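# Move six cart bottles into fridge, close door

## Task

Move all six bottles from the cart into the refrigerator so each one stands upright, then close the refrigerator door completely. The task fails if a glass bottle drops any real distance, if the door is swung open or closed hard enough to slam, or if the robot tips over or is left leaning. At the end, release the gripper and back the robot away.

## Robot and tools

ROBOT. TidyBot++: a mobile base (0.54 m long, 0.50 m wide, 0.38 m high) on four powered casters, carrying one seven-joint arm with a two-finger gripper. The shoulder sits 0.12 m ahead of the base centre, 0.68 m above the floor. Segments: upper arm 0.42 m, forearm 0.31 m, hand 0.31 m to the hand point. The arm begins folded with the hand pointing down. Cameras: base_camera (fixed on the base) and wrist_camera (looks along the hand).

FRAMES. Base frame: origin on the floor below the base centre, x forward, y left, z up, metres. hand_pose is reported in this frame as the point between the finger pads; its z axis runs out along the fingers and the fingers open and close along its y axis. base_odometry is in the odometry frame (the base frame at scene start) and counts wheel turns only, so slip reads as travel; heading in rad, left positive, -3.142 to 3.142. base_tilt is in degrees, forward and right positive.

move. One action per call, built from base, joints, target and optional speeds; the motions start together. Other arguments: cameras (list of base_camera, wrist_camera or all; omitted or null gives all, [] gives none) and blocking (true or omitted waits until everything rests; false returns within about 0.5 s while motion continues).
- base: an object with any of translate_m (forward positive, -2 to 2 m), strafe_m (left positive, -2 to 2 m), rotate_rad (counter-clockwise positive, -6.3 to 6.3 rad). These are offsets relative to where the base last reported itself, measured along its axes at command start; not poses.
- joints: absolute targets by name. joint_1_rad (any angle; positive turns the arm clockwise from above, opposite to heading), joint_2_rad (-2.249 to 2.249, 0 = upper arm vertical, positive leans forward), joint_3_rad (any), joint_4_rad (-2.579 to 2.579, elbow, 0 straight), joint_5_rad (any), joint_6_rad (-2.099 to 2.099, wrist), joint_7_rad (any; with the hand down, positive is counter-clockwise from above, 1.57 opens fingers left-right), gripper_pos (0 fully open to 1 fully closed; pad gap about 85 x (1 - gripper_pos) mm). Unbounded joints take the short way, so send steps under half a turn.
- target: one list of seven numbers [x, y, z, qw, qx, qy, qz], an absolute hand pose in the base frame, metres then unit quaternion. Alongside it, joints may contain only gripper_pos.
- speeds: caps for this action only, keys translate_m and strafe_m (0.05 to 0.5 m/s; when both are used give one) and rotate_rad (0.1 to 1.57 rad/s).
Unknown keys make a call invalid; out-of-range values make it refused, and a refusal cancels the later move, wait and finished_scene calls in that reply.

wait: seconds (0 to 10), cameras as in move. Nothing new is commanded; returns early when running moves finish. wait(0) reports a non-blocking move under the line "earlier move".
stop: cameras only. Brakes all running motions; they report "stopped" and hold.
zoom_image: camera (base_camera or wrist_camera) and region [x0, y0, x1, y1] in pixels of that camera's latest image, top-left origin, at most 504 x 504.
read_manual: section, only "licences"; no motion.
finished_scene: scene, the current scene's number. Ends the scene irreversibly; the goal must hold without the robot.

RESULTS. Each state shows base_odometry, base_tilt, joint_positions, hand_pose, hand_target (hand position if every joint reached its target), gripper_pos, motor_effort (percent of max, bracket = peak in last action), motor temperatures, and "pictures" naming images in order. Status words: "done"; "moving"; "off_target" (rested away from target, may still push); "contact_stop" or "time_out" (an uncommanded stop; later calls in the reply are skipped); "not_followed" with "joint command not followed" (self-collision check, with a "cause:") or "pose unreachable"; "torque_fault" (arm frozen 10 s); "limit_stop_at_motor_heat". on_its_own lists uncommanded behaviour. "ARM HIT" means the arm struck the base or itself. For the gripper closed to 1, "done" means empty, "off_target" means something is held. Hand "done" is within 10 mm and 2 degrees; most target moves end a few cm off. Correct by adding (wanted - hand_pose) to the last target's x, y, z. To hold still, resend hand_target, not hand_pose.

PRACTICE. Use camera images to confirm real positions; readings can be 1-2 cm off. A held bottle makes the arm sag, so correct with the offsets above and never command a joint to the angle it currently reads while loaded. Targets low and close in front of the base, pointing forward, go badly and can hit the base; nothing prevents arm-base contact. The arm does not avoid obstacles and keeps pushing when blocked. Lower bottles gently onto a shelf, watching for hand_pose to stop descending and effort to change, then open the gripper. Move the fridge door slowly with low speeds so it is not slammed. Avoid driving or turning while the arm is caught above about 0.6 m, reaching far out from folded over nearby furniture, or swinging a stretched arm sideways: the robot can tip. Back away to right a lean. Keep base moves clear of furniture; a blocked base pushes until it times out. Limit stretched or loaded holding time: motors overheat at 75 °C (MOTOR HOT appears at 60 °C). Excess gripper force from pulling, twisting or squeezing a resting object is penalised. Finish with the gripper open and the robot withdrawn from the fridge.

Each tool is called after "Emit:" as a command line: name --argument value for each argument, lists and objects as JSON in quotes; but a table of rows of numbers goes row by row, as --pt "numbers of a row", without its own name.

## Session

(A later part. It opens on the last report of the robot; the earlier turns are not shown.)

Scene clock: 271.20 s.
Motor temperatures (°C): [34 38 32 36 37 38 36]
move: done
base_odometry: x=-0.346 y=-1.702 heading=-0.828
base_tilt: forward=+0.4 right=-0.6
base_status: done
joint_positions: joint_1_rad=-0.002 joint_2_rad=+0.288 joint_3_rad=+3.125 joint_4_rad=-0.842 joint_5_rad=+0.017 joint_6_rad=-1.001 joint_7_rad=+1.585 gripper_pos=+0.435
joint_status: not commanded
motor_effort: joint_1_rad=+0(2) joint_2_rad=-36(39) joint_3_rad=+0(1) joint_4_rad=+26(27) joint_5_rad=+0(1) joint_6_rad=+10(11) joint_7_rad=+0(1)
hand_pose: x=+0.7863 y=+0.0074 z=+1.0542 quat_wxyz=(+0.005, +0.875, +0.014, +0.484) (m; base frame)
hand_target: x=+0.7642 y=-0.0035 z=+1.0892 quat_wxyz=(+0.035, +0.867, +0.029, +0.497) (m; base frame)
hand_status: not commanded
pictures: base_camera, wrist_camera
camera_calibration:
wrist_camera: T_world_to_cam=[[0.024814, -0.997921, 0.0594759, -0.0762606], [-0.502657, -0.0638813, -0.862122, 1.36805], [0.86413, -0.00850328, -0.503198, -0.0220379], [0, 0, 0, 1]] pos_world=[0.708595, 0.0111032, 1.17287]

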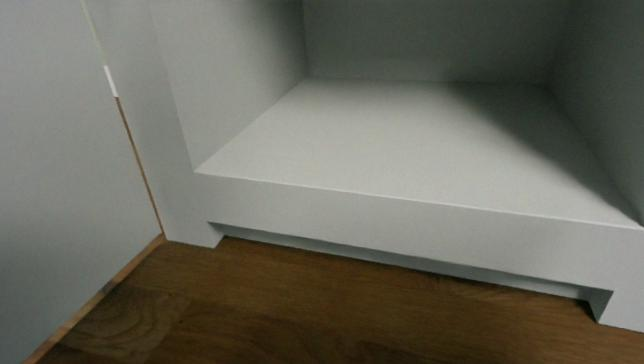

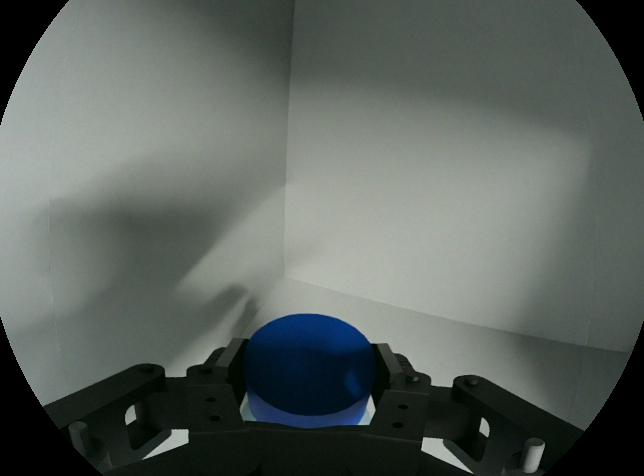

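Emit:
move --joints '{"joint_2_rad": 0.22, "joint_4_rad": -0.98, "joint_6_rad": -0.79}' --cameras '["wrist_camera"]'

Scene clock: 286.97 s.
Motor temperatures (°C): [34 38 32 36 37 38 36]
move: done
base_odometry: x=-0.346 y=-1.702 heading=-0.828
base_tilt: forward=+0.4 right=-0.5
base_status: not commanded
joint_positions: joint_1_rad=-0.002 joint_2_rad=+0.252 joint_3_rad=+3.125 joint_4_rad=-0.970 joint_5_rad=+0.017 joint_6_rad=-0.868 joint_7_rad=+1.586 gripper_pos=+0.435
joint_status: all done
motor_effort: joint_1_rad=-1(1) joint_2_rad=-31(36) joint_3_rad=+0(2) joint_4_rad=+24(26) joint_5_rad=+0(1) joint_6_rad=+8(10) joint_7_rad=+0(1)
hand_pose: x=+0.7895 y=+0.0081 z=+1.0419 quat_wxyz=(+0.006, +0.865, +0.015, +0.502) (m; base frame)
hand_target: x=+0.7879 y=+0.0003 z=+1.0800 quat_wxyz=(+0.035, +0.838, +0.034, +0.544) (m; base frame)
hand_status: not commanded
pictures: wrist_camera
camera_calibration:
wrist_camera: T_world_to_cam=[[0.024475, -0.997803, 0.0615698, -0.0768247], [-0.467769, -0.0658606, -0.881394, 1.35168], [0.883512, -0.0072283, -0.468353, -0.0826329], [0, 0, 0, 1]] pos_world=[0.707159, 0.011769, 1.15739]

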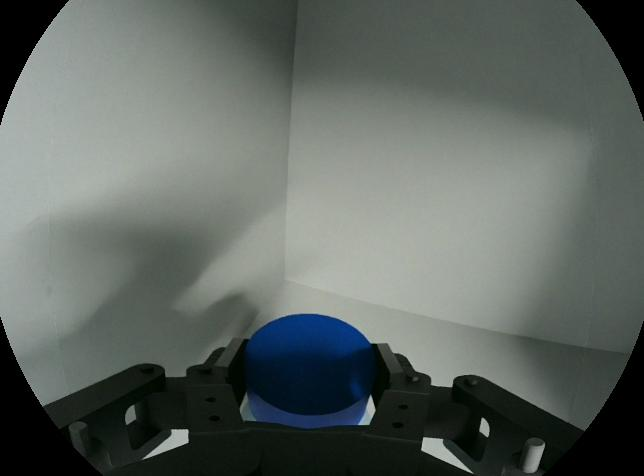

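Emit:
move --joints '{"joint_2_rad": 0.215, "joint_4_rad": -1.035, "joint_6_rad": -0.75}' --cameras '["wrist_camera"]'

Scene clock: 291.63 s.
Motor temperatures (°C): [34 38 32 36 37 38 36]
move: done
base_odometry: x=-0.346 y=-1.702 heading=-0.828
base_tilt: forward=+0.4 right=-0.6
base_status: not commanded
joint_positions: joint_1_rad=-0.002 joint_2_rad=+0.233 joint_3_rad=+3.125 joint_4_rad=-1.016 joint_5_rad=+0.017 joint_6_rad=-0.821 joint_7_rad=+1.587 gripper_pos=+0.435
joint_status: all done
motor_effort: joint_1_rad=-1(2) joint_2_rad=-28(30) joint_3_rad=-1(2) joint_4_rad=+22(24) joint_5_rad=-1(2) joint_6_rad=+7(8) joint_7_rad=+0(1)
hand_pose: x=+0.7874 y=+0.0083 z=+1.0419 quat_wxyz=(+0.006, +0.860, +0.015, +0.511) (m; base frame)
hand_target: x=+0.7899 y=+0.0010 z=+1.0629 quat_wxyz=(+0.035, +0.840, +0.036, +0.540) (m; base frame)
hand_status: not commanded
pictures: wrist_camera
camera_calibration:
wrist_camera: T_world_to_cam=[[0.0242306, -0.997718, 0.0630209, -0.0778561], [-0.44903, -0.0671844, -0.890987, 1.3459], [0.893188, -0.00670908, -0.449633, -0.107881], [0, 0, 0, 1]] pos_world=[0.702593, 0.012021, 1.15558]

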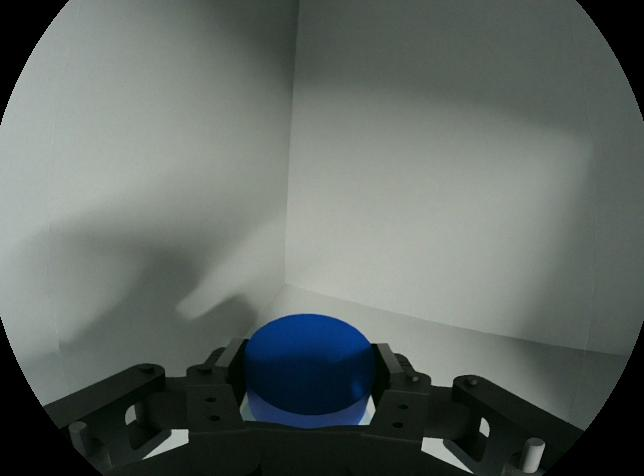

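Emit:
move --joints '{"joint_2_rad": 0.235}' --cameras '["wrist_camera"]'

Emit:
move --joints '{"joint_2_rad": 0.255}' --cameras '["wrist_camera"]'

Scene clock: 298.30 s.
Motor temperatures (°C): [34 38 32 35 37 38 36]
move: done
base_odometry: x=-0.346 y=-1.702 heading=-0.828
base_tilt: forward=+0.4 right=-0.6
base_status: not commanded
joint_positions: joint_1_rad=-0.002 joint_2_rad=+0.233 joint_3_rad=+3.125 joint_4_rad=-1.016 joint_5_rad=+0.017 joint_6_rad=-0.820 joint_7_rad=+1.587 gripper_pos=+0.435
joint_status: all done
motor_effort: joint_1_rad=-1(2) joint_2_rad=-27(28) joint_3_rad=-1(2) joint_4_rad=+22(23) joint_5_rad=-1(1) joint_6_rad=+7(8) joint_7_rad=+0(0)
hand_pose: x=+0.7876 y=+0.0083 z=+1.0417 quat_wxyz=(+0.006, +0.860, +0.015, +0.511) (m; base frame)
hand_target: x=+0.7974 y=+0.0010 z=+1.0494 quat_wxyz=(+0.034, +0.846, +0.036, +0.531) (m; base frame)
hand_status: not commanded
pictures: wrist_camera
camera_calibration:
wrist_camera: T_world_to_cam=[[0.0242307, -0.997718, 0.0630182, -0.0778466], [-0.448934, -0.0671828, -0.891036, 1.34584], [0.893236, -0.00670061, -0.449538, -0.108274], [0, 0, 0, 1]] pos_world=[0.702797, 0.0120231, 1.15543]

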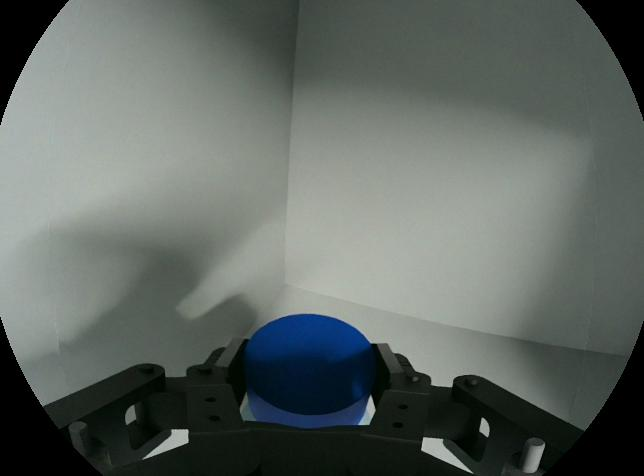

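Scene clock: 298.87 s.
Motor temperatures (°C): [34 38 32 35 37 38 36]
move: done
base_odometry: x=-0.346 y=-1.702 heading=-0.828
base_tilt: forward=+0.4 right=-0.5
base_status: not commanded
joint_positions: joint_1_rad=-0.002 joint_2_rad=+0.234 joint_3_rad=+3.125 joint_4_rad=-1.016 joint_5_rad=+0.017 joint_6_rad=-0.818 joint_7_rad=+1.587 gripper_pos=+0.435
joint_status: all done
motor_effort: joint_1_rad=-1(2) joint_2_rad=-26(27) joint_3_rad=-1(2) joint_4_rad=+21(22) joint_5_rad=-1(1) joint_6_rad=+7(8) joint_7_rad=+0(0)
hand_pose: x=+0.7884 y=+0.0083 z=+1.0414 quat_wxyz=(+0.006, +0.859, +0.015, +0.511) (m; base frame)
hand_target: x=+0.8046 y=+0.0010 z=+1.0357 quat_wxyz=(+0.034, +0.851, +0.036, +0.523) (m; base frame)
hand_status: not commanded
pictures: wrist_camera
camera_calibration:
wrist_camera: T_world_to_cam=[[0.0241998, -0.997719, 0.0630154, -0.0778066], [-0.448072, -0.0671728, -0.89147, 1.34572], [0.89367, -0.00666208, -0.448675, -0.110393], [0, 0, 0, 1]] pos_world=[0.703518, 0.0120314, 1.15504]

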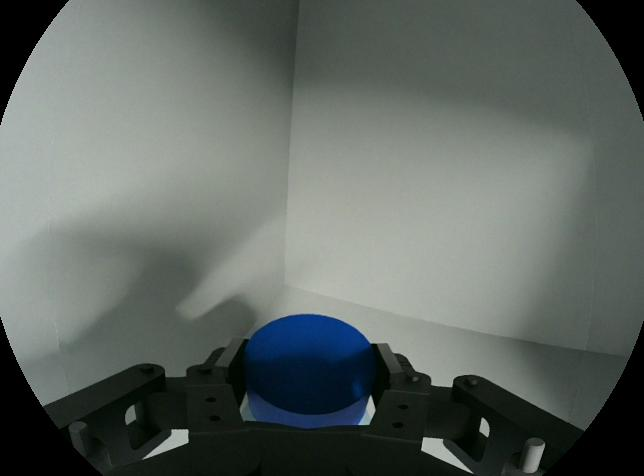

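Emit:
move --joints '{"gripper_pos": 0.38}' --cameras '["wrist_camera"]'

Scene clock: 305.13 s.
Motor temperatures (°C): [34 38 32 35 37 38 36]
move: done
base_odometry: x=-0.346 y=-1.702 heading=-0.828
base_tilt: forward=+0.4 right=-0.6
base_status: not commanded
joint_positions: joint_1_rad=-0.002 joint_2_rad=+0.241 joint_3_rad=+3.125 joint_4_rad=-1.016 joint_5_rad=+0.017 joint_6_rad=-0.812 joint_7_rad=+1.587 gripper_pos=+0.380
joint_status: all done
motor_effort: joint_1_rad=-1(2) joint_2_rad=-28(29) joint_3_rad=-1(2) joint_4_rad=+21(22) joint_5_rad=-1(1) joint_6_rad=+6(8) joint_7_rad=+1(1)
hand_pose: x=+0.7915 y=+0.0084 z=+1.0388 quat_wxyz=(+0.006, +0.859, +0.015, +0.511) (m; base frame)
hand_target: x=+0.8046 y=+0.0010 z=+1.0357 quat_wxyz=(+0.034, +0.851, +0.036, +0.523) (m; base frame)
hand_status: not commanded
pictures: wrist_camera
camera_calibration:
wrist_camera: T_world_to_cam=[[0.0242612, -0.997722, 0.062945, -0.0776772], [-0.448299, -0.0671358, -0.891359, 1.34487], [0.893554, -0.00659278, -0.448907, -0.114032], [0, 0, 0, 1]] pos_world=[0.706684, 0.0120372, 1.15247]

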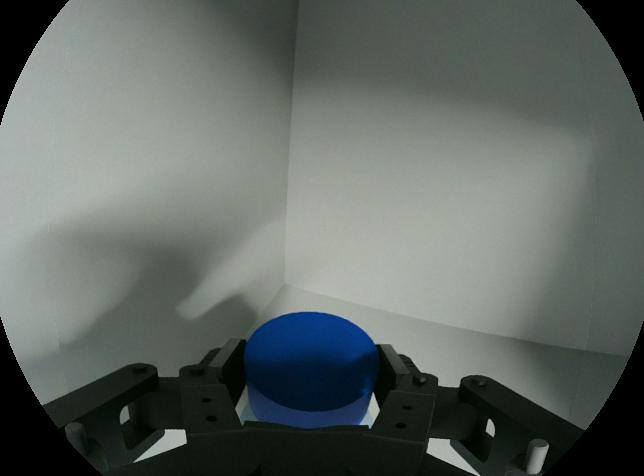

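Emit:
move --joints '{"gripper_pos": 0.15}' --cameras '[]'

Emit:
move --base '{"translate_m": -0.12}' --speeds '{"translate_m": 0.15}' --cameras '["wrist_camera"]'

Scene clock: 310.17 s.
Motor temperatures (°C): [34 38 32 35 37 38 36]
move: done
base_odometry: x=-0.346 y=-1.702 heading=-0.828
base_tilt: forward=+0.4 right=-0.5
base_status: not commanded
joint_positions: joint_1_rad=-0.002 joint_2_rad=+0.241 joint_3_rad=+3.125 joint_4_rad=-1.017 joint_5_rad=+0.017 joint_6_rad=-0.812 joint_7_rad=+1.587 gripper_pos=+0.150
joint_status: all done
motor_effort: joint_1_rad=+0(1) joint_2_rad=-29(29) joint_3_rad=+0(1) joint_4_rad=+22(22) joint_5_rad=+0(0) joint_6_rad=+6(7) joint_7_rad=+0(1)
hand_pose: x=+0.7918 y=+0.0084 z=+1.0381 quat_wxyz=(+0.006, +0.860, +0.015, +0.511) (m; base frame)
hand_target: x=+0.8046 y=+0.0010 z=+1.0357 quat_wxyz=(+0.034, +0.851, +0.036, +0.523) (m; base frame)
hand_status: not commanded
pictures: none
No camera images: "cameras" was empty.

Scene clock: 311.67 s.
Motor temperatures (°C): [34 38 32 35 37 38 36]
move: done
base_odometry: x=-0.428 y=-1.613 heading=-0.828
base_tilt: forward=+0.4 right=-0.6
base_status: done
joint_positions: joint_1_rad=-0.002 joint_2_rad=+0.253 joint_3_rad=+3.125 joint_4_rad=-1.019 joint_5_rad=+0.017 joint_6_rad=-0.811 joint_7_rad=+1.587 gripper_pos=+0.150
joint_status: not commanded
motor_effort: joint_1_rad=+0(1) joint_2_rad=-29(32) joint_3_rad=+0(1) joint_4_rad=+22(23) joint_5_rad=+0(1) joint_6_rad=+6(7) joint_7_rad=+0(1)
hand_pose: x=+0.7958 y=+0.0083 z=+1.0291 quat_wxyz=(+0.006, +0.863, +0.015, +0.505) (m; base frame)
hand_target: x=+0.8046 y=+0.0010 z=+1.0357 quat_wxyz=(+0.034, +0.851, +0.036, +0.523) (m; base frame)
hand_status: not commanded
pictures: wrist_camera
camera_calibration:
wrist_camera: T_world_to_cam=[[0.0251045, -0.99772, 0.0626543, -0.0775825], [-0.461203, -0.0671648, -0.884749, 1.34155], [0.886939, -0.00668518, -0.461838, -0.10362], [0, 0, 0, 1]] pos_world=[0.712579, 0.0120065, 1.14394]

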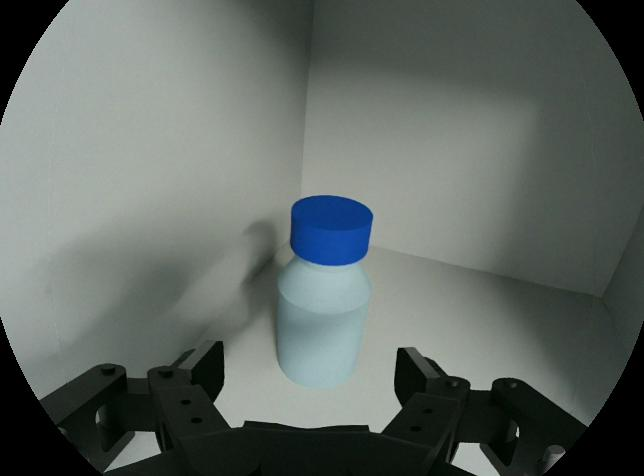

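Emit:
move --base '{"translate_m": -0.13}' --cameras '[]'

Emit:
move --joints '{"joint_2_rad": -0.3, "joint_4_rad": -1.6, "joint_6_rad": -0.8}' --cameras '[]'

Emit:
move --base '{"rotate_rad": -1.862}' --cameras '["base_camera"]'

Emit:
move --joints '{"joint_1_rad": 0.9, "joint_2_rad": 0.42, "joint_4_rad": -1.046, "joint_6_rad": -0.6, "gripper_pos": 0.0}'

Scene clock: 337.13 s.
Motor temperatures (°C): [34 38 32 35 37 38 36]
move: done
base_odometry: x=-0.516 y=-1.518 heading=-0.828
base_tilt: forward=+0.4 right=-0.6
base_status: done
joint_positions: joint_1_rad=-0.002 joint_2_rad=+0.251 joint_3_rad=+3.125 joint_4_rad=-1.020 joint_5_rad=+0.017 joint_6_rad=-0.811 joint_7_rad=+1.587 gripper_pos=+0.150
joint_status: not commanded
motor_effort: joint_1_rad=+0(1) joint_2_rad=-29(33) joint_3_rad=+0(1) joint_4_rad=+22(23) joint_5_rad=+0(1) joint_6_rad=+6(7) joint_7_rad=+0(1)
hand_pose: x=+0.7952 y=+0.0083 z=+1.0297 quat_wxyz=(+0.006, +0.863, +0.015, +0.505) (m; base frame)
hand_target: x=+0.8046 y=+0.0010 z=+1.0357 quat_wxyz=(+0.034, +0.851, +0.036, +0.523) (m; base frame)
hand_status: not commanded
pictures: none
No camera images: "cameras" was empty.

Scene clock: 338.93 s.
Motor temperatures (°C): [34 38 32 35 37 38 36]
move: done
base_odometry: x=-0.516 y=-1.518 heading=-0.828
base_tilt: forward=+0.3 right=-0.6
base_status: not commanded
joint_positions: joint_1_rad=-0.002 joint_2_rad=-0.286 joint_3_rad=+3.125 joint_4_rad=-1.580 joint_5_rad=+0.017 joint_6_rad=-0.811 joint_7_rad=+1.587 gripper_pos=+0.150
joint_status: all done
motor_effort: joint_1_rad=+0(1) joint_2_rad=-10(31) joint_3_rad=+1(1) joint_4_rad=+21(23) joint_5_rad=+0(1) joint_6_rad=+6(7) joint_7_rad=+1(1)
hand_pose: x=+0.5704 y=+0.0072 z=+1.0131 quat_wxyz=(+0.010, +0.868, +0.018, +0.496) (m; base frame)
hand_target: x=+0.5661 y=-0.0007 z=+1.0110 quat_wxyz=(+0.039, +0.866, +0.039, +0.497) (m; base frame)
hand_status: not commanded
pictures: none
No camera images: "cameras" was empty.

Scene clock: 341.40 s.
Motor temperatures (°C): [34 38 32 35 37 38 36]
move: done
base_odometry: x=-0.516 y=-1.518 heading=-2.689
base_tilt: forward=+0.4 right=-0.6
base_status: done
joint_positions: joint_1_rad=-0.002 joint_2_rad=-0.286 joint_3_rad=+3.125 joint_4_rad=-1.581 joint_5_rad=+0.017 joint_6_rad=-0.811 joint_7_rad=+1.587 gripper_pos=+0.150
joint_status: not commanded
motor_effort: joint_1_rad=+0(2) joint_2_rad=-10(13) joint_3_rad=+0(3) joint_4_rad=+21(23) joint_5_rad=+1(1) joint_6_rad=+6(6) joint_7_rad=+0(1)
hand_pose: x=+0.5703 y=+0.0072 z=+1.0127 quat_wxyz=(+0.010, +0.868, +0.018, +0.495) (m; base frame)
hand_target: x=+0.5661 y=-0.0007 z=+1.0110 quat_wxyz=(+0.039, +0.866, +0.039, +0.497) (m; base frame)
hand_status: not commanded
pictures: base_camera

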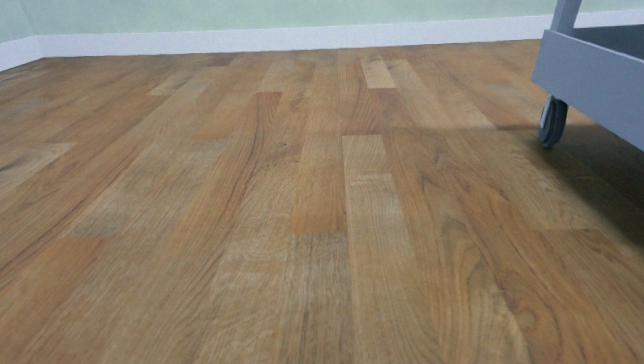

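Scene clock: 343.57 s.
Motor temperatures (°C): [34 38 32 35 37 38 36]
move: done
base_odometry: x=-0.516 y=-1.518 heading=-2.689
base_tilt: forward=+0.4 right=-0.5
base_status: not commanded
joint_positions: joint_1_rad=+0.895 joint_2_rad=+0.413 joint_3_rad=+3.125 joint_4_rad=-1.070 joint_5_rad=+0.017 joint_6_rad=-0.670 joint_7_rad=+1.587 gripper_pos=+0.000
joint_status: all done
motor_effort: joint_1_rad=+0(3) joint_2_rad=-35(37) joint_3_rad=-1(3) joint_4_rad=+23(23) joint_5_rad=+0(1) joint_6_rad=+6(7) joint_7_rad=+1(1)
hand_pose: x=+0.5889 y=-0.5741 z=+0.9233 quat_wxyz=(+0.210, +0.800, -0.367, +0.425) (m; base frame)
hand_target: x=+0.5928 y=-0.5916 z=+0.9513 quat_wxyz=(+0.250, +0.790, -0.337, +0.447) (m; base frame)
hand_status: not commanded
pictures: base_camera, wrist_camera
camera_calibration:
wrist_camera: T_world_to_cam=[[-0.760378, -0.646718, 0.0598348, 0.0198307], [-0.378339, 0.366175, -0.850162, 1.28142], [0.527905, -0.669083, -0.52311, -0.0851364], [0, 0, 0, 1]] pos_world=[0.544835, -0.513362, 1.04369]

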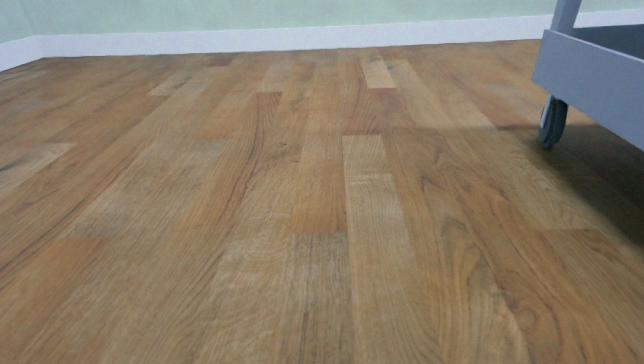

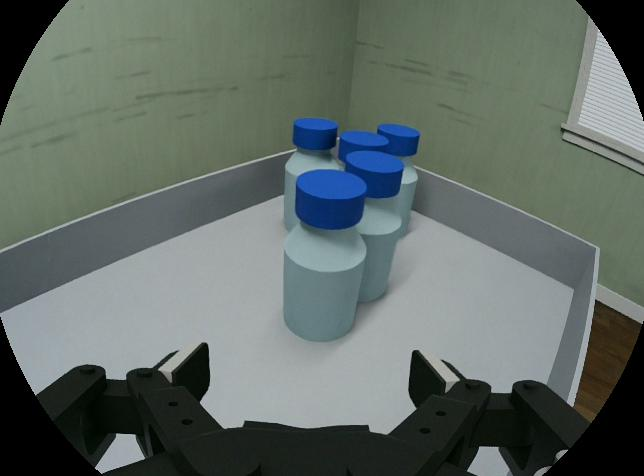

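Emit:
move --base '{"translate_m": 0.078, "strafe_m": -0.098}' --speeds '{"translate_m": 0.15}' --cameras '["wrist_camera"]'

Scene clock: 360.03 s.
Motor temperatures (°C): [34 38 32 35 37 38 36]
move: done
base_odometry: x=-0.629 y=-1.463 heading=-2.690
base_tilt: forward=+0.4 right=-0.5
base_status: done
joint_positions: joint_1_rad=+0.896 joint_2_rad=+0.420 joint_3_rad=+3.125 joint_4_rad=-1.068 joint_5_rad=+0.017 joint_6_rad=-0.665 joint_7_rad=+1.587 gripper_pos=+0.000
joint_status: not commanded
motor_effort: joint_1_rad=+0(2) joint_2_rad=-35(39) joint_3_rad=+0(1) joint_4_rad=+22(23) joint_5_rad=+0(1) joint_6_rad=+6(6) joint_7_rad=+0(1)
hand_pose: x=+0.5905 y=-0.5765 z=+0.9210 quat_wxyz=(+0.210, +0.800, -0.367, +0.426) (m; base frame)
hand_target: x=+0.5928 y=-0.5916 z=+0.9513 quat_wxyz=(+0.250, +0.790, -0.337, +0.447) (m; base frame)
hand_status: not commanded
pictures: wrist_camera
camera_calibration:
wrist_camera: T_world_to_cam=[[-0.7606, -0.646465, 0.0597461, 0.0200183], [-0.377791, 0.365885, -0.850531, 1.28084], [0.527979, -0.669485, -0.522521, -0.0896014], [0, 0, 0, 1]] pos_world=[0.546422, -0.515685, 1.04138]

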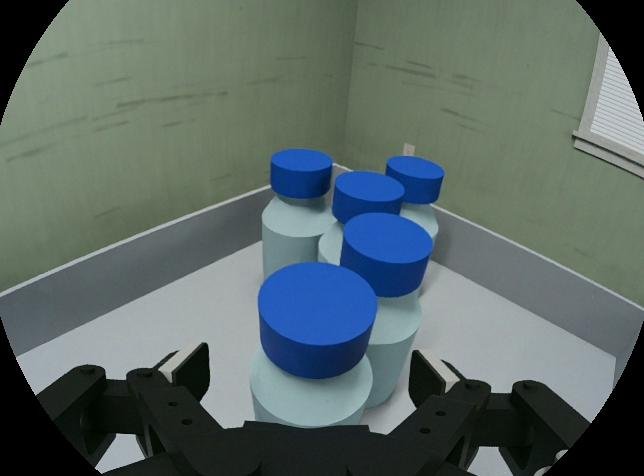

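Emit:
move --base '{"translate_m": 0.017, "strafe_m": -0.027}' --speeds '{"translate_m": 0.1}' --joints '{"gripper_pos": 0.12}' --cameras '["wrist_camera"]'

Scene clock: 367.17 s.
Motor temperatures (°C): [34 38 32 35 37 38 36]
move: done
base_odometry: x=-0.656 y=-1.447 heading=-2.689
base_tilt: forward=+0.4 right=-0.5
base_status: done
joint_positions: joint_1_rad=+0.896 joint_2_rad=+0.424 joint_3_rad=+3.125 joint_4_rad=-1.067 joint_5_rad=+0.017 joint_6_rad=-0.664 joint_7_rad=+1.587 gripper_pos=+0.120
joint_status: all done
motor_effort: joint_1_rad=+0(1) joint_2_rad=-36(38) joint_3_rad=+0(1) joint_4_rad=+22(23) joint_5_rad=+0(1) joint_6_rad=+6(6) joint_7_rad=+0(1)
hand_pose: x=+0.5912 y=-0.5774 z=+0.9191 quat_wxyz=(+0.209, +0.800, -0.367, +0.425) (m; base frame)
hand_target: x=+0.5928 y=-0.5916 z=+0.9513 quat_wxyz=(+0.250, +0.790, -0.337, +0.447) (m; base frame)
hand_status: not commanded
pictures: wrist_camera
camera_calibration:
wrist_camera: T_world_to_cam=[[-0.76054, -0.646543, 0.0596719, 0.02009], [-0.378577, 0.366901, -0.849743, 1.28017], [0.527502, -0.668854, -0.523809, -0.0897805], [0, 0, 0, 1]] pos_world=[0.547281, -0.516756, 1.03959]

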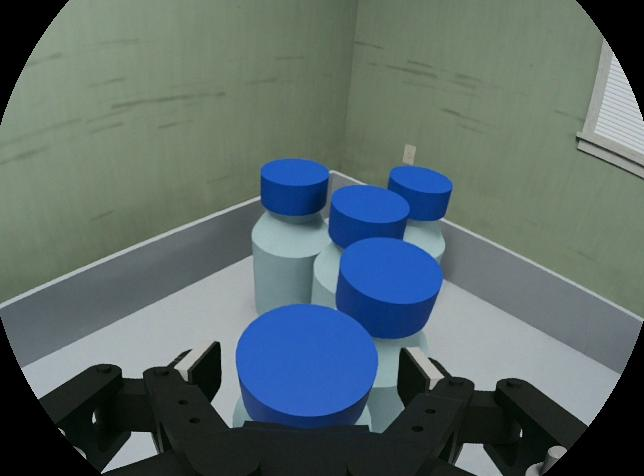

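Emit:
move --joints '{"gripper_pos": 0.55}' --cameras '["wrist_camera"]'

Scene clock: 370.00 s.
Motor temperatures (°C): [34 38 32 35 37 38 36]
move: off_target
base_odometry: x=-0.656 y=-1.447 heading=-2.689
base_tilt: forward=+0.4 right=-0.5
base_status: not commanded
joint_positions: joint_1_rad=+0.895 joint_2_rad=+0.424 joint_3_rad=+3.125 joint_4_rad=-1.066 joint_5_rad=+0.017 joint_6_rad=-0.664 joint_7_rad=+1.587 gripper_pos=+0.428
joint_status: gripper_pos off_target (ended at +0.428, target +0.550)
motor_effort: joint_1_rad=+0(4) joint_2_rad=-36(37) joint_3_rad=+0(3) joint_4_rad=+23(23) joint_5_rad=+0(2) joint_6_rad=+7(7) joint_7_rad=+0(1)
hand_pose: x=+0.5916 y=-0.5772 z=+0.9193 quat_wxyz=(+0.209, +0.800, -0.367, +0.425) (m; base frame)
hand_target: x=+0.5928 y=-0.5916 z=+0.9513 quat_wxyz=(+0.250, +0.790, -0.337, +0.447) (m; base frame)
hand_status: not commanded
pictures: wrist_camera
camera_calibration:
wrist_camera: T_world_to_cam=[[-0.760054, -0.647086, 0.0599842, 0.0195632], [-0.378847, 0.366199, -0.849925, 1.28031], [0.528008, -0.668714, -0.523478, -0.0902401], [0, 0, 0, 1]] pos_world=[0.54756, -0.516536, 1.03976]

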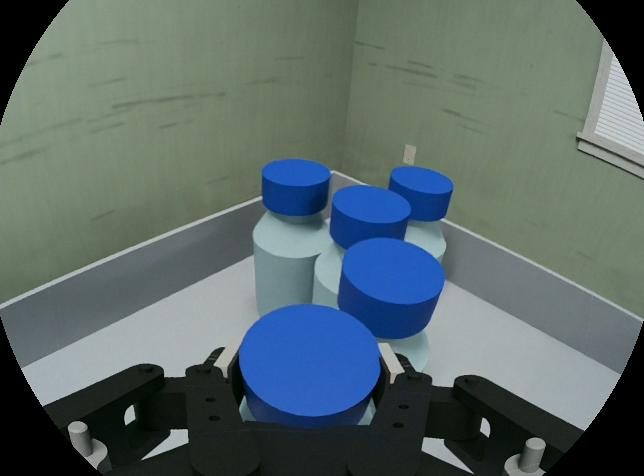

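Emit:
move --joints '{"gripper_pos": 0.75, "joint_2_rad": 0.25, "joint_4_rad": -0.8, "joint_6_rad": -1.08}' --cameras '["wrist_camera"]'

Emit:
move --joints '{"joint_1_rad": 0.0, "joint_2_rad": -0.3, "joint_4_rad": -1.4}' --base '{"translate_m": 0.0, "strafe_m": 0.15}' --speeds '{"strafe_m": 0.15}' --cameras '[]'

Emit:
move --base '{"rotate_rad": 1.859}' --speeds '{"rotate_rad": 1.0}' --cameras '["wrist_camera"]'

Scene clock: 392.93 s.
Motor temperatures (°C): [34 38 32 35 37 38 36]
move: off_target
base_odometry: x=-0.656 y=-1.447 heading=-2.689
base_tilt: forward=+0.4 right=-0.5
base_status: not commanded
joint_positions: joint_1_rad=+0.895 joint_2_rad=+0.275 joint_3_rad=+3.125 joint_4_rad=-0.831 joint_5_rad=+0.017 joint_6_rad=-1.019 joint_7_rad=+1.587 gripper_pos=+0.428
joint_status: gripper_pos off_target (ended at +0.428, target +0.750); the others done
motor_effort: joint_1_rad=+0(2) joint_2_rad=-34(46) joint_3_rad=-1(1) joint_4_rad=+25(30) joint_5_rad=+0(1) joint_6_rad=+9(10) joint_7_rad=+0(1)
hand_pose: x=+0.5361 y=-0.5113 z=+1.0635 quat_wxyz=(+0.216, +0.793, -0.366, +0.436) (m; base frame)
hand_target: x=+0.5141 y=-0.5040 z=+1.0812 quat_wxyz=(+0.242, +0.800, -0.354, +0.421) (m; base frame)
hand_status: not commanded
pictures: wrist_camera
camera_calibration:
wrist_camera: T_world_to_cam=[[-0.764352, -0.641904, 0.0610309, 0.0152316], [-0.362053, 0.348933, -0.864386, 1.3553], [0.533557, -0.682792, -0.499111, 0.0224686], [0, 0, 0, 1]] pos_world=[0.490344, -0.447791, 1.18179]

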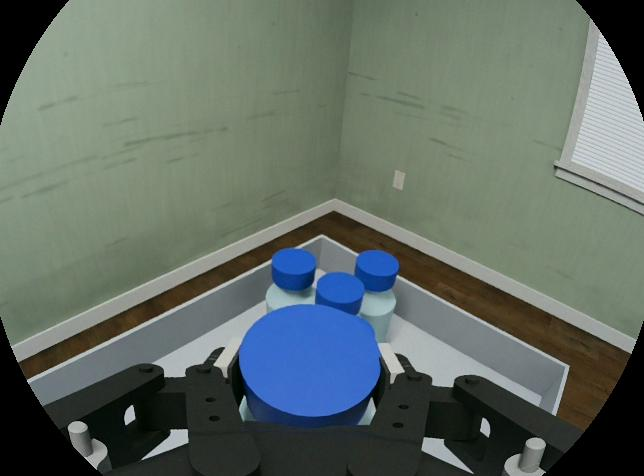

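Scene clock: 395.10 s.
Motor temperatures (°C): [34 38 32 35 37 38 36]
move: done
base_odometry: x=-0.591 y=-1.582 heading=-2.689
base_tilt: forward=+0.4 right=-0.6
base_status: done
joint_positions: joint_1_rad=+0.012 joint_2_rad=-0.263 joint_3_rad=+3.116 joint_4_rad=-1.403 joint_5_rad=+0.018 joint_6_rad=-1.022 joint_7_rad=+1.587 gripper_pos=+0.428
joint_status: all done
motor_effort: joint_1_rad=+0(4) joint_2_rad=-13(38) joint_3_rad=+1(5) joint_4_rad=+25(26) joint_5_rad=+0(3) joint_6_rad=+9(10) joint_7_rad=+0(1)
hand_pose: x=+0.5534 y=+0.0046 z=+1.0457 quat_wxyz=(+0.013, +0.882, +0.015, +0.470) (m; base frame)
hand_target: x=+0.5298 y=-0.0043 z=+1.0487 quat_wxyz=(+0.039, +0.886, +0.033, +0.462) (m; base frame)
hand_status: not commanded
pictures: none
No camera images: "cameras" was empty.

Scene clock: 397.87 s.
Motor temperatures (°C): [34 38 32 35 37 38 36]
move: done
base_odometry: x=-0.591 y=-1.582 heading=-0.831
base_tilt: forward=+0.4 right=-0.5
base_status: done
joint_positions: joint_1_rad=+0.005 joint_2_rad=-0.263 joint_3_rad=+3.116 joint_4_rad=-1.403 joint_5_rad=+0.018 joint_6_rad=-1.022 joint_7_rad=+1.587 gripper_pos=+0.428
joint_status: not commanded
motor_effort: joint_1_rad=+0(2) joint_2_rad=-13(15) joint_3_rad=+1(3) joint_4_rad=+25(26) joint_5_rad=+0(2) joint_6_rad=+9(9) joint_7_rad=+0(1)
hand_pose: x=+0.5532 y=+0.0076 z=+1.0457 quat_wxyz=(+0.011, +0.882, +0.018, +0.470) (m; base frame)
hand_target: x=+0.5298 y=-0.0043 z=+1.0487 quat_wxyz=(+0.039, +0.886, +0.033, +0.462) (m; base frame)
hand_status: not commanded
pictures: wrist_camera
camera_calibration:
wrist_camera: T_world_to_cam=[[0.0284436, -0.996903, 0.0733192, -0.0862772], [-0.529674, -0.0772361, -0.844678, 1.24035], [0.847724, -0.0148096, -0.53023, 0.212476], [0, 0, 0, 1]] pos_world=[0.479312, 0.0129362, 1.16668]

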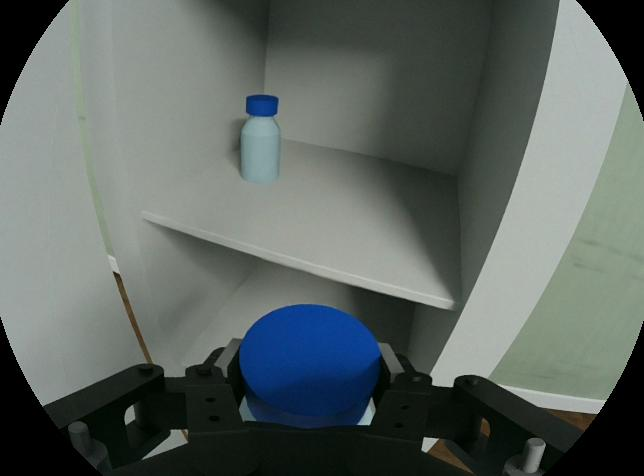

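Emit:
move --joints '{"joint_1_rad": 0.0, "joint_2_rad": 0.25, "joint_4_rad": -0.8, "joint_6_rad": -1.09}' --cameras '[]'

Emit:
move --base '{"translate_m": 0.219, "strafe_m": -0.018}' --speeds '{"translate_m": 0.15}' --cameras '["wrist_camera"]'

Emit:
move --joints '{"joint_2_rad": 0.215, "joint_4_rad": -0.98, "joint_6_rad": -0.83}' --cameras '["wrist_camera"]'

Scene clock: 410.27 s.
Motor temperatures (°C): [34 38 32 35 37 38 36]
move: off_target
base_odometry: x=-0.591 y=-1.582 heading=-0.831
base_tilt: forward=+0.4 right=-0.6
base_status: not commanded
joint_positions: joint_1_rad=+0.005 joint_2_rad=+0.279 joint_3_rad=+3.116 joint_4_rad=-0.846 joint_5_rad=+0.018 joint_6_rad=-1.030 joint_7_rad=+1.587 gripper_pos=+0.428
joint_status: joint_4_rad off_target (ended at -0.846, target -0.800); the others done
motor_effort: joint_1_rad=+0(2) joint_2_rad=-34(37) joint_3_rad=+0(1) joint_4_rad=+26(26) joint_5_rad=+0(1) joint_6_rad=+9(10) joint_7_rad=+0(1)
hand_pose: x=+0.7777 y=+0.0069 z=+1.0505 quat_wxyz=(+0.005, +0.881, +0.015, +0.474) (m; base frame)
hand_target: x=+0.7577 y=-0.0039 z=+1.0786 quat_wxyz=(+0.034, +0.876, +0.029, +0.479) (m; base frame)
hand_status: not commanded
pictures: none
No camera images: "cameras" was empty.

Scene clock: 412.33 s.
Motor temperatures (°C): [34 38 32 35 37 38 36]
move: done
base_odometry: x=-0.456 y=-1.756 heading=-0.830
base_tilt: forward=+0.4 right=-0.5
base_status: done
joint_positions: joint_1_rad=+0.004 joint_2_rad=+0.284 joint_3_rad=+3.116 joint_4_rad=-0.843 joint_5_rad=+0.018 joint_6_rad=-1.034 joint_7_rad=+1.587 gripper_pos=+0.428
joint_status: not commanded
motor_effort: joint_1_rad=+0(2) joint_2_rad=-34(38) joint_3_rad=+0(2) joint_4_rad=+25(26) joint_5_rad=+0(1) joint_6_rad=+9(10) joint_7_rad=+0(1)
hand_pose: x=+0.7791 y=+0.0074 z=+1.0476 quat_wxyz=(+0.005, +0.882, +0.015, +0.471) (m; base frame)
hand_target: x=+0.7577 y=-0.0039 z=+1.0786 quat_wxyz=(+0.034, +0.876, +0.029, +0.479) (m; base frame)
hand_status: not commanded
pictures: wrist_camera
camera_calibration:
wrist_camera: T_world_to_cam=[[0.0288058, -0.997825, 0.0592992, -0.0786544], [-0.528372, -0.0655583, -0.846478, 1.36241], [0.848524, -0.00694857, -0.529111, 0.0201729], [0, 0, 0, 1]] pos_world=[0.705005, 0.0109739, 1.16858]

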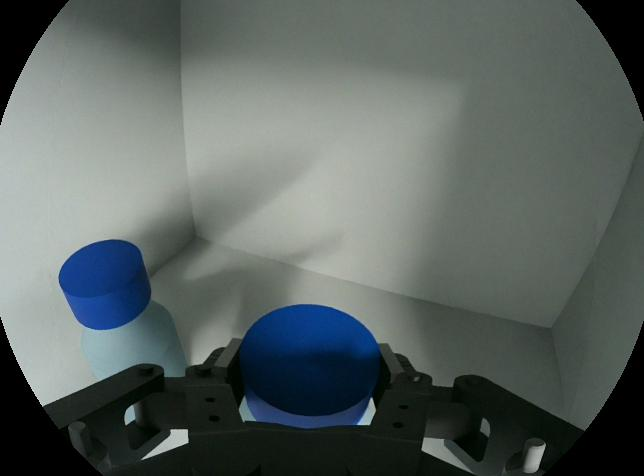

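Scene clock: 413.47 s.
Motor temperatures (°C): [34 38 32 35 37 38 36]
move: done
base_odometry: x=-0.456 y=-1.756 heading=-0.830
base_tilt: forward=+0.4 right=-0.6
base_status: not commanded
joint_positions: joint_1_rad=+0.004 joint_2_rad=+0.247 joint_3_rad=+3.116 joint_4_rad=-0.970 joint_5_rad=+0.018 joint_6_rad=-0.909 joint_7_rad=+1.587 gripper_pos=+0.428
joint_status: all done
motor_effort: joint_1_rad=-1(1) joint_2_rad=-30(34) joint_3_rad=-1(1) joint_4_rad=+24(25) joint_5_rad=-1(1) joint_6_rad=+8(10) joint_7_rad=+1(1)
hand_pose: x=+0.7808 y=+0.0084 z=+1.0350 quat_wxyz=(+0.005, +0.874, +0.016, +0.487) (m; base frame)
hand_target: x=+0.7807 y=-0.0002 z=+1.0721 quat_wxyz=(+0.035, +0.847, +0.034, +0.529) (m; base frame)
hand_status: not commanded
pictures: wrist_camera
camera_calibration:
wrist_camera: T_world_to_cam=[[0.0288457, -0.99769, 0.0615076, -0.0792519], [-0.49796, -0.0676971, -0.864554, 1.34769], [0.86672, -0.00568964, -0.498762, -0.0336028], [0, 0, 0, 1]] pos_world=[0.702507, 0.0119749, 1.15327]

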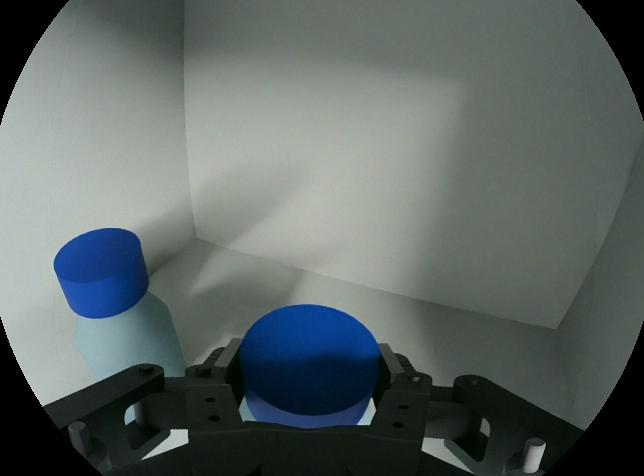

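Emit:
move --joints '{"joint_2_rad": 0.245}' --cameras '[]'

Emit:
move --joints '{"gripper_pos": 0.37}' --cameras '["wrist_camera"]'

Scene clock: 418.30 s.
Motor temperatures (°C): [34 38 32 35 37 38 36]
move: done
base_odometry: x=-0.456 y=-1.756 heading=-0.830
base_tilt: forward=+0.4 right=-0.5
base_status: not commanded
joint_positions: joint_1_rad=+0.004 joint_2_rad=+0.248 joint_3_rad=+3.116 joint_4_rad=-0.970 joint_5_rad=+0.018 joint_6_rad=-0.906 joint_7_rad=+1.587 gripper_pos=+0.428
joint_status: all done
motor_effort: joint_1_rad=+0(1) joint_2_rad=-29(30) joint_3_rad=+0(1) joint_4_rad=+23(23) joint_5_rad=+0(1) joint_6_rad=+8(9) joint_7_rad=+0(0)
hand_pose: x=+0.7816 y=+0.0084 z=+1.0347 quat_wxyz=(+0.005, +0.873, +0.016, +0.487) (m; base frame)
hand_target: x=+0.7921 y=-0.0002 z=+1.0521 quat_wxyz=(+0.034, +0.855, +0.035, +0.516) (m; base frame)
hand_status: not commanded
pictures: none
No camera images: "cameras" was empty.

Scene clock: 419.20 s.
Motor temperatures (°C): [34 38 32 35 37 38 36]
move: done
base_odometry: x=-0.456 y=-1.756 heading=-0.830
base_tilt: forward=+0.4 right=-0.6
base_status: not commanded
joint_positions: joint_1_rad=+0.004 joint_2_rad=+0.248 joint_3_rad=+3.116 joint_4_rad=-0.971 joint_5_rad=+0.018 joint_6_rad=-0.892 joint_7_rad=+1.587 gripper_pos=+0.370
joint_status: all done
motor_effort: joint_1_rad=+0(1) joint_2_rad=-28(31) joint_3_rad=+0(1) joint_4_rad=+22(23) joint_5_rad=+0(1) joint_6_rad=+6(9) joint_7_rad=+0(1)
hand_pose: x=+0.7839 y=+0.0085 z=+1.0382 quat_wxyz=(+0.005, +0.870, +0.016, +0.493) (m; base frame)
hand_target: x=+0.7921 y=-0.0002 z=+1.0521 quat_wxyz=(+0.034, +0.855, +0.035, +0.516) (m; base frame)
hand_status: not commanded
pictures: wrist_camera
camera_calibration:
wrist_camera: T_world_to_cam=[[0.0281263, -0.997699, 0.0616873, -0.0790796], [-0.485317, -0.0675799, -0.871723, 1.34957], [0.873886, -0.00541955, -0.486101, -0.053474], [0, 0, 0, 1]] pos_world=[0.703924, 0.0120163, 1.15533]

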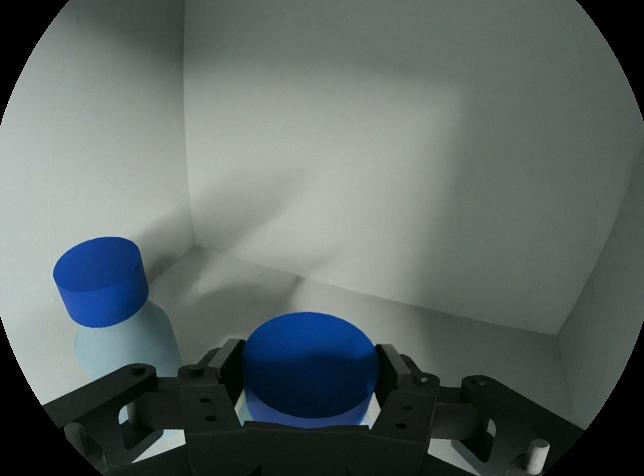

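Emit:
move --joints '{"gripper_pos": 0.15}' --cameras '[]'

Emit:
move --base '{"translate_m": -0.3}' --speeds '{"translate_m": 0.25}' --cameras '["wrist_camera"]'

Emit:
move --joints '{"joint_2_rad": -0.3, "joint_4_rad": -1.5, "joint_6_rad": -0.8}' --base '{"rotate_rad": -1.859}' --cameras '[]'

Emit:
move --base '{"translate_m": -0.134, "strafe_m": -0.024}' --joints '{"joint_1_rad": 0.9, "joint_2_rad": 0.42, "joint_4_rad": -1.046, "joint_6_rad": -0.6, "gripper_pos": 0.1}' --cameras '["wrist_camera"]'

Scene clock: 435.93 s.
Motor temperatures (°C): [34 38 32 35 37 38 36]
move: done
base_odometry: x=-0.456 y=-1.756 heading=-0.830
base_tilt: forward=+0.4 right=-0.5
base_status: not commanded
joint_positions: joint_1_rad=+0.004 joint_2_rad=+0.248 joint_3_rad=+3.116 joint_4_rad=-0.971 joint_5_rad=+0.018 joint_6_rad=-0.892 joint_7_rad=+1.587 gripper_pos=+0.150
joint_status: all done
motor_effort: joint_1_rad=+0(1) joint_2_rad=-28(29) joint_3_rad=+0(1) joint_4_rad=+21(22) joint_5_rad=+0(1) joint_6_rad=+6(6) joint_7_rad=+0(1)
hand_pose: x=+0.7839 y=+0.0085 z=+1.0382 quat_wxyz=(+0.005, +0.870, +0.016, +0.493) (m; base frame)
hand_target: x=+0.7921 y=-0.0002 z=+1.0521 quat_wxyz=(+0.034, +0.855, +0.035, +0.516) (m; base frame)
hand_status: not commanded
pictures: none
No camera images: "cameras" was empty.

Scene clock: 437.90 s.
Motor temperatures (°C): [34 38 32 35 37 38 36]
move: done
base_odometry: x=-0.659 y=-1.535 heading=-0.830
base_tilt: forward=+0.4 right=-0.5
base_status: done
joint_positions: joint_1_rad=+0.003 joint_2_rad=+0.246 joint_3_rad=+3.116 joint_4_rad=-0.971 joint_5_rad=+0.018 joint_6_rad=-0.892 joint_7_rad=+1.587 gripper_pos=+0.150
joint_status: not commanded
motor_effort: joint_1_rad=+0(2) joint_2_rad=-28(34) joint_3_rad=+0(1) joint_4_rad=+21(23) joint_5_rad=+0(1) joint_6_rad=+6(7) joint_7_rad=+0(1)
hand_pose: x=+0.7834 y=+0.0094 z=+1.0395 quat_wxyz=(+0.005, +0.869, +0.017, +0.494) (m; base frame)
hand_target: x=+0.7921 y=-0.0002 z=+1.0521 quat_wxyz=(+0.034, +0.855, +0.035, +0.516) (m; base frame)
hand_status: not commanded
pictures: wrist_camera
camera_calibration:
wrist_camera: T_world_to_cam=[[0.0294606, -0.997657, 0.0617493, -0.0792721], [-0.483248, -0.0682926, -0.872816, 1.35], [0.874987, -0.00412657, -0.484128, -0.0553584], [0, 0, 0, 1]] pos_world=[0.703158, 0.0128801, 1.15639]

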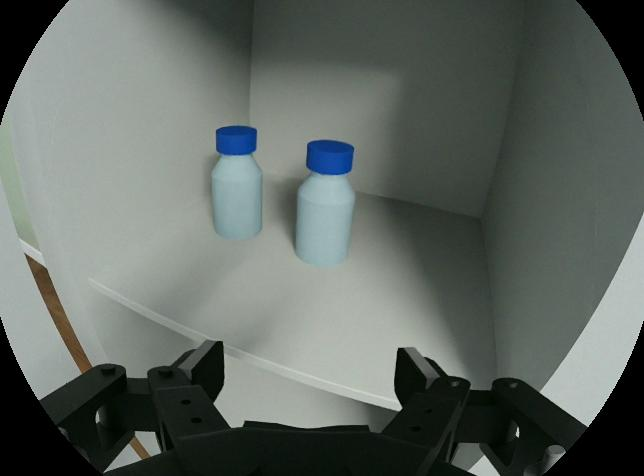

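Scene clock: 440.37 s.
Motor temperatures (°C): [34 38 32 35 37 38 36]
move: done
base_odometry: x=-0.659 y=-1.535 heading=-2.688
base_tilt: forward=+0.4 right=-0.5
base_status: done
joint_positions: joint_1_rad=-0.005 joint_2_rad=-0.277 joint_3_rad=+3.116 joint_4_rad=-1.480 joint_5_rad=+0.018 joint_6_rad=-0.867 joint_7_rad=+1.587 gripper_pos=+0.150
joint_status: all done
motor_effort: joint_1_rad=+0(4) joint_2_rad=-10(31) joint_3_rad=+0(2) joint_4_rad=+21(23) joint_5_rad=+0(1) joint_6_rad=+6(7) joint_7_rad=+0(1)
hand_pose: x=+0.5700 y=+0.0131 z=+1.0502 quat_wxyz=(+0.009, +0.860, +0.023, +0.510) (m; base frame)
hand_target: x=+0.5704 y=-0.0002 z=+1.0685 quat_wxyz=(+0.040, +0.840, +0.037, +0.539) (m; base frame)
hand_status: not commanded
pictures: none
No camera images: "cameras" was empty.

Scene clock: 442.57 s.
Motor temperatures (°C): [34 38 32 35 37 38 36]
move: done
base_odometry: x=-0.549 y=-1.454 heading=-2.689
base_tilt: forward=+0.4 right=-0.5
base_status: done
joint_positions: joint_1_rad=+0.896 joint_2_rad=+0.413 joint_3_rad=+3.116 joint_4_rad=-1.070 joint_5_rad=+0.018 joint_6_rad=-0.670 joint_7_rad=+1.587 gripper_pos=+0.100
joint_status: all done
motor_effort: joint_1_rad=+0(3) joint_2_rad=-35(37) joint_3_rad=+0(3) joint_4_rad=+22(24) joint_5_rad=+0(1) joint_6_rad=+6(7) joint_7_rad=+0(1)
hand_pose: x=+0.5925 y=-0.5711 z=+0.9240 quat_wxyz=(+0.207, +0.801, -0.364, +0.427) (m; base frame)
hand_target: x=+0.5928 y=-0.5916 z=+0.9513 quat_wxyz=(+0.250, +0.790, -0.337, +0.447) (m; base frame)
hand_status: not commanded
pictures: wrist_camera
camera_calibration:
wrist_camera: T_world_to_cam=[[-0.755249, -0.652859, 0.0580939, 0.0195471], [-0.379392, 0.36317, -0.850981, 1.28201], [0.534473, -0.664743, -0.521973, -0.0871414], [0, 0, 0, 1]] pos_world=[0.547722, -0.510752, 1.04435]

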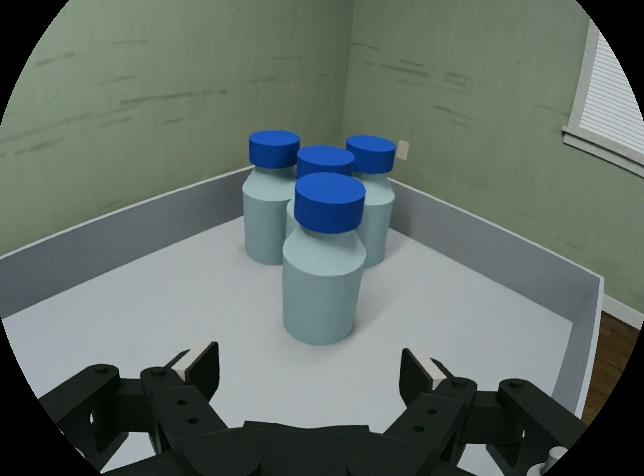

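Emit:
move --base '{"translate_m": 0.092, "strafe_m": -0.120}' --speeds '{"translate_m": 0.12}' --cameras '["wrist_camera"]'

Scene clock: 447.27 s.
Motor temperatures (°C): [34 38 32 35 37 38 36]
move: done
base_odometry: x=-0.684 y=-1.386 heading=-2.689
base_tilt: forward=+0.4 right=-0.5
base_status: done
joint_positions: joint_1_rad=+0.896 joint_2_rad=+0.419 joint_3_rad=+3.116 joint_4_rad=-1.067 joint_5_rad=+0.018 joint_6_rad=-0.666 joint_7_rad=+1.587 gripper_pos=+0.100
joint_status: not commanded
motor_effort: joint_1_rad=+0(1) joint_2_rad=-35(38) joint_3_rad=+0(1) joint_4_rad=+22(23) joint_5_rad=+0(1) joint_6_rad=+6(6) joint_7_rad=+0(1)
hand_pose: x=+0.5939 y=-0.5730 z=+0.9220 quat_wxyz=(+0.208, +0.801, -0.364, +0.427) (m; base frame)
hand_target: x=+0.5928 y=-0.5916 z=+0.9513 quat_wxyz=(+0.250, +0.790, -0.337, +0.447) (m; base frame)
hand_status: not commanded
pictures: wrist_camera
camera_calibration:
wrist_camera: T_world_to_cam=[[-0.755401, -0.652693, 0.0579713, 0.0197347], [-0.378965, 0.362993, -0.851247, 1.28146], [0.53456, -0.665002, -0.521553, -0.0908066], [0, 0, 0, 1]] pos_world=[0.549079, -0.512668, 1.04234]

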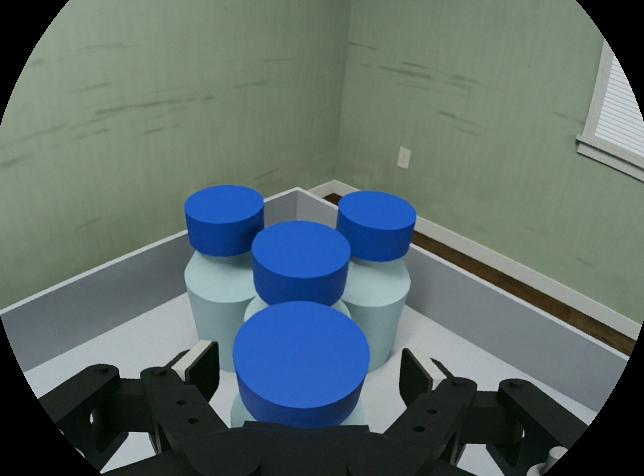

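Emit:
move --joints '{"gripper_pos": 0.55}' --cameras '["wrist_camera"]'

Emit:
move --joints '{"gripper_pos": 0.75, "joint_2_rad": 0.25, "joint_4_rad": -0.8, "joint_6_rad": -1.08}' --cameras '["wrist_camera"]'

Scene clock: 453.40 s.
Motor temperatures (°C): [34 38 32 35 37 38 36]
move: off_target
base_odometry: x=-0.684 y=-1.386 heading=-2.689
base_tilt: forward=+0.4 right=-0.5
base_status: not commanded
joint_positions: joint_1_rad=+0.896 joint_2_rad=+0.419 joint_3_rad=+3.116 joint_4_rad=-1.067 joint_5_rad=+0.018 joint_6_rad=-0.665 joint_7_rad=+1.587 gripper_pos=+0.434
joint_status: gripper_pos off_target (ended at +0.434, target +0.550)
motor_effort: joint_1_rad=+1(3) joint_2_rad=-34(36) joint_3_rad=+0(2) joint_4_rad=+23(25) joint_5_rad=+0(2) joint_6_rad=+7(9) joint_7_rad=+0(1)
hand_pose: x=+0.5942 y=-0.5729 z=+0.9226 quat_wxyz=(+0.208, +0.801, -0.364, +0.428) (m; base frame)
hand_target: x=+0.5928 y=-0.5916 z=+0.9513 quat_wxyz=(+0.250, +0.790, -0.337, +0.447) (m; base frame)
hand_status: not commanded
pictures: wrist_camera
camera_calibration:
wrist_camera: T_world_to_cam=[[-0.755178, -0.65295, 0.0579906, 0.019703], [-0.378515, 0.362124, -0.851817, 1.2818], [0.535194, -0.665224, -0.52062, -0.0919472], [0, 0, 0, 1]] pos_world=[0.549272, -0.512473, 1.04285]

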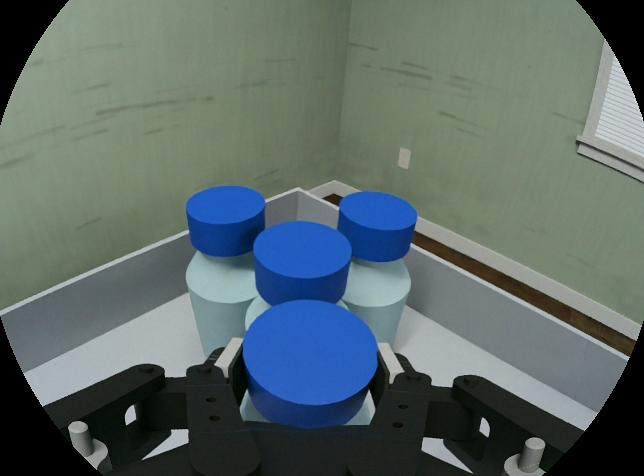

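Scene clock: 455.10 s.
Motor temperatures (°C): [34 38 32 35 37 38 36]
move: off_target
base_odometry: x=-0.684 y=-1.386 heading=-2.689
base_tilt: forward=+0.4 right=-0.5
base_status: not commanded
joint_positions: joint_1_rad=+0.896 joint_2_rad=+0.281 joint_3_rad=+3.116 joint_4_rad=-0.836 joint_5_rad=+0.018 joint_6_rad=-1.023 joint_7_rad=+1.587 gripper_pos=+0.434
joint_status: gripper_pos off_target (ended at +0.434, target +0.750); the others done
motor_effort: joint_1_rad=+0(1) joint_2_rad=-35(48) joint_3_rad=+0(1) joint_4_rad=+26(30) joint_5_rad=+0(1) joint_6_rad=+10(11) joint_7_rad=+1(1)
hand_pose: x=+0.5401 y=-0.5096 z=+1.0564 quat_wxyz=(+0.211, +0.798, -0.365, +0.431) (m; base frame)
hand_target: x=+0.5141 y=-0.5040 z=+1.0812 quat_wxyz=(+0.242, +0.800, -0.354, +0.421) (m; base frame)
hand_status: not commanded
pictures: wrist_camera
camera_calibration:
wrist_camera: T_world_to_cam=[[-0.758862, -0.648507, 0.0597229, 0.0148646], [-0.371707, 0.356, -0.857379, 1.35138], [0.534755, -0.672831, -0.511209, 0.0352563], [0, 0, 0, 1]] pos_world=[0.494743, -0.447729, 1.17578]

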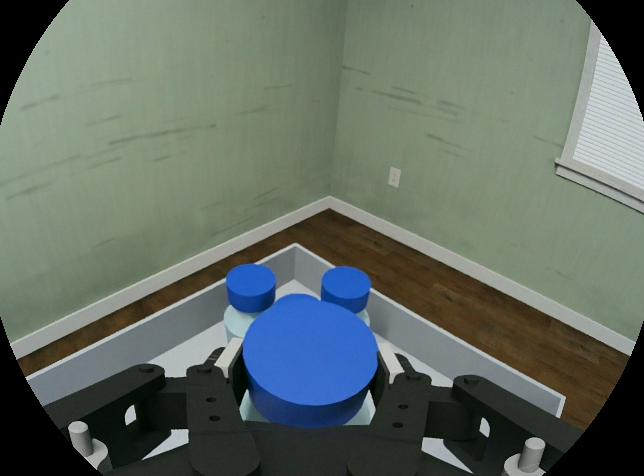

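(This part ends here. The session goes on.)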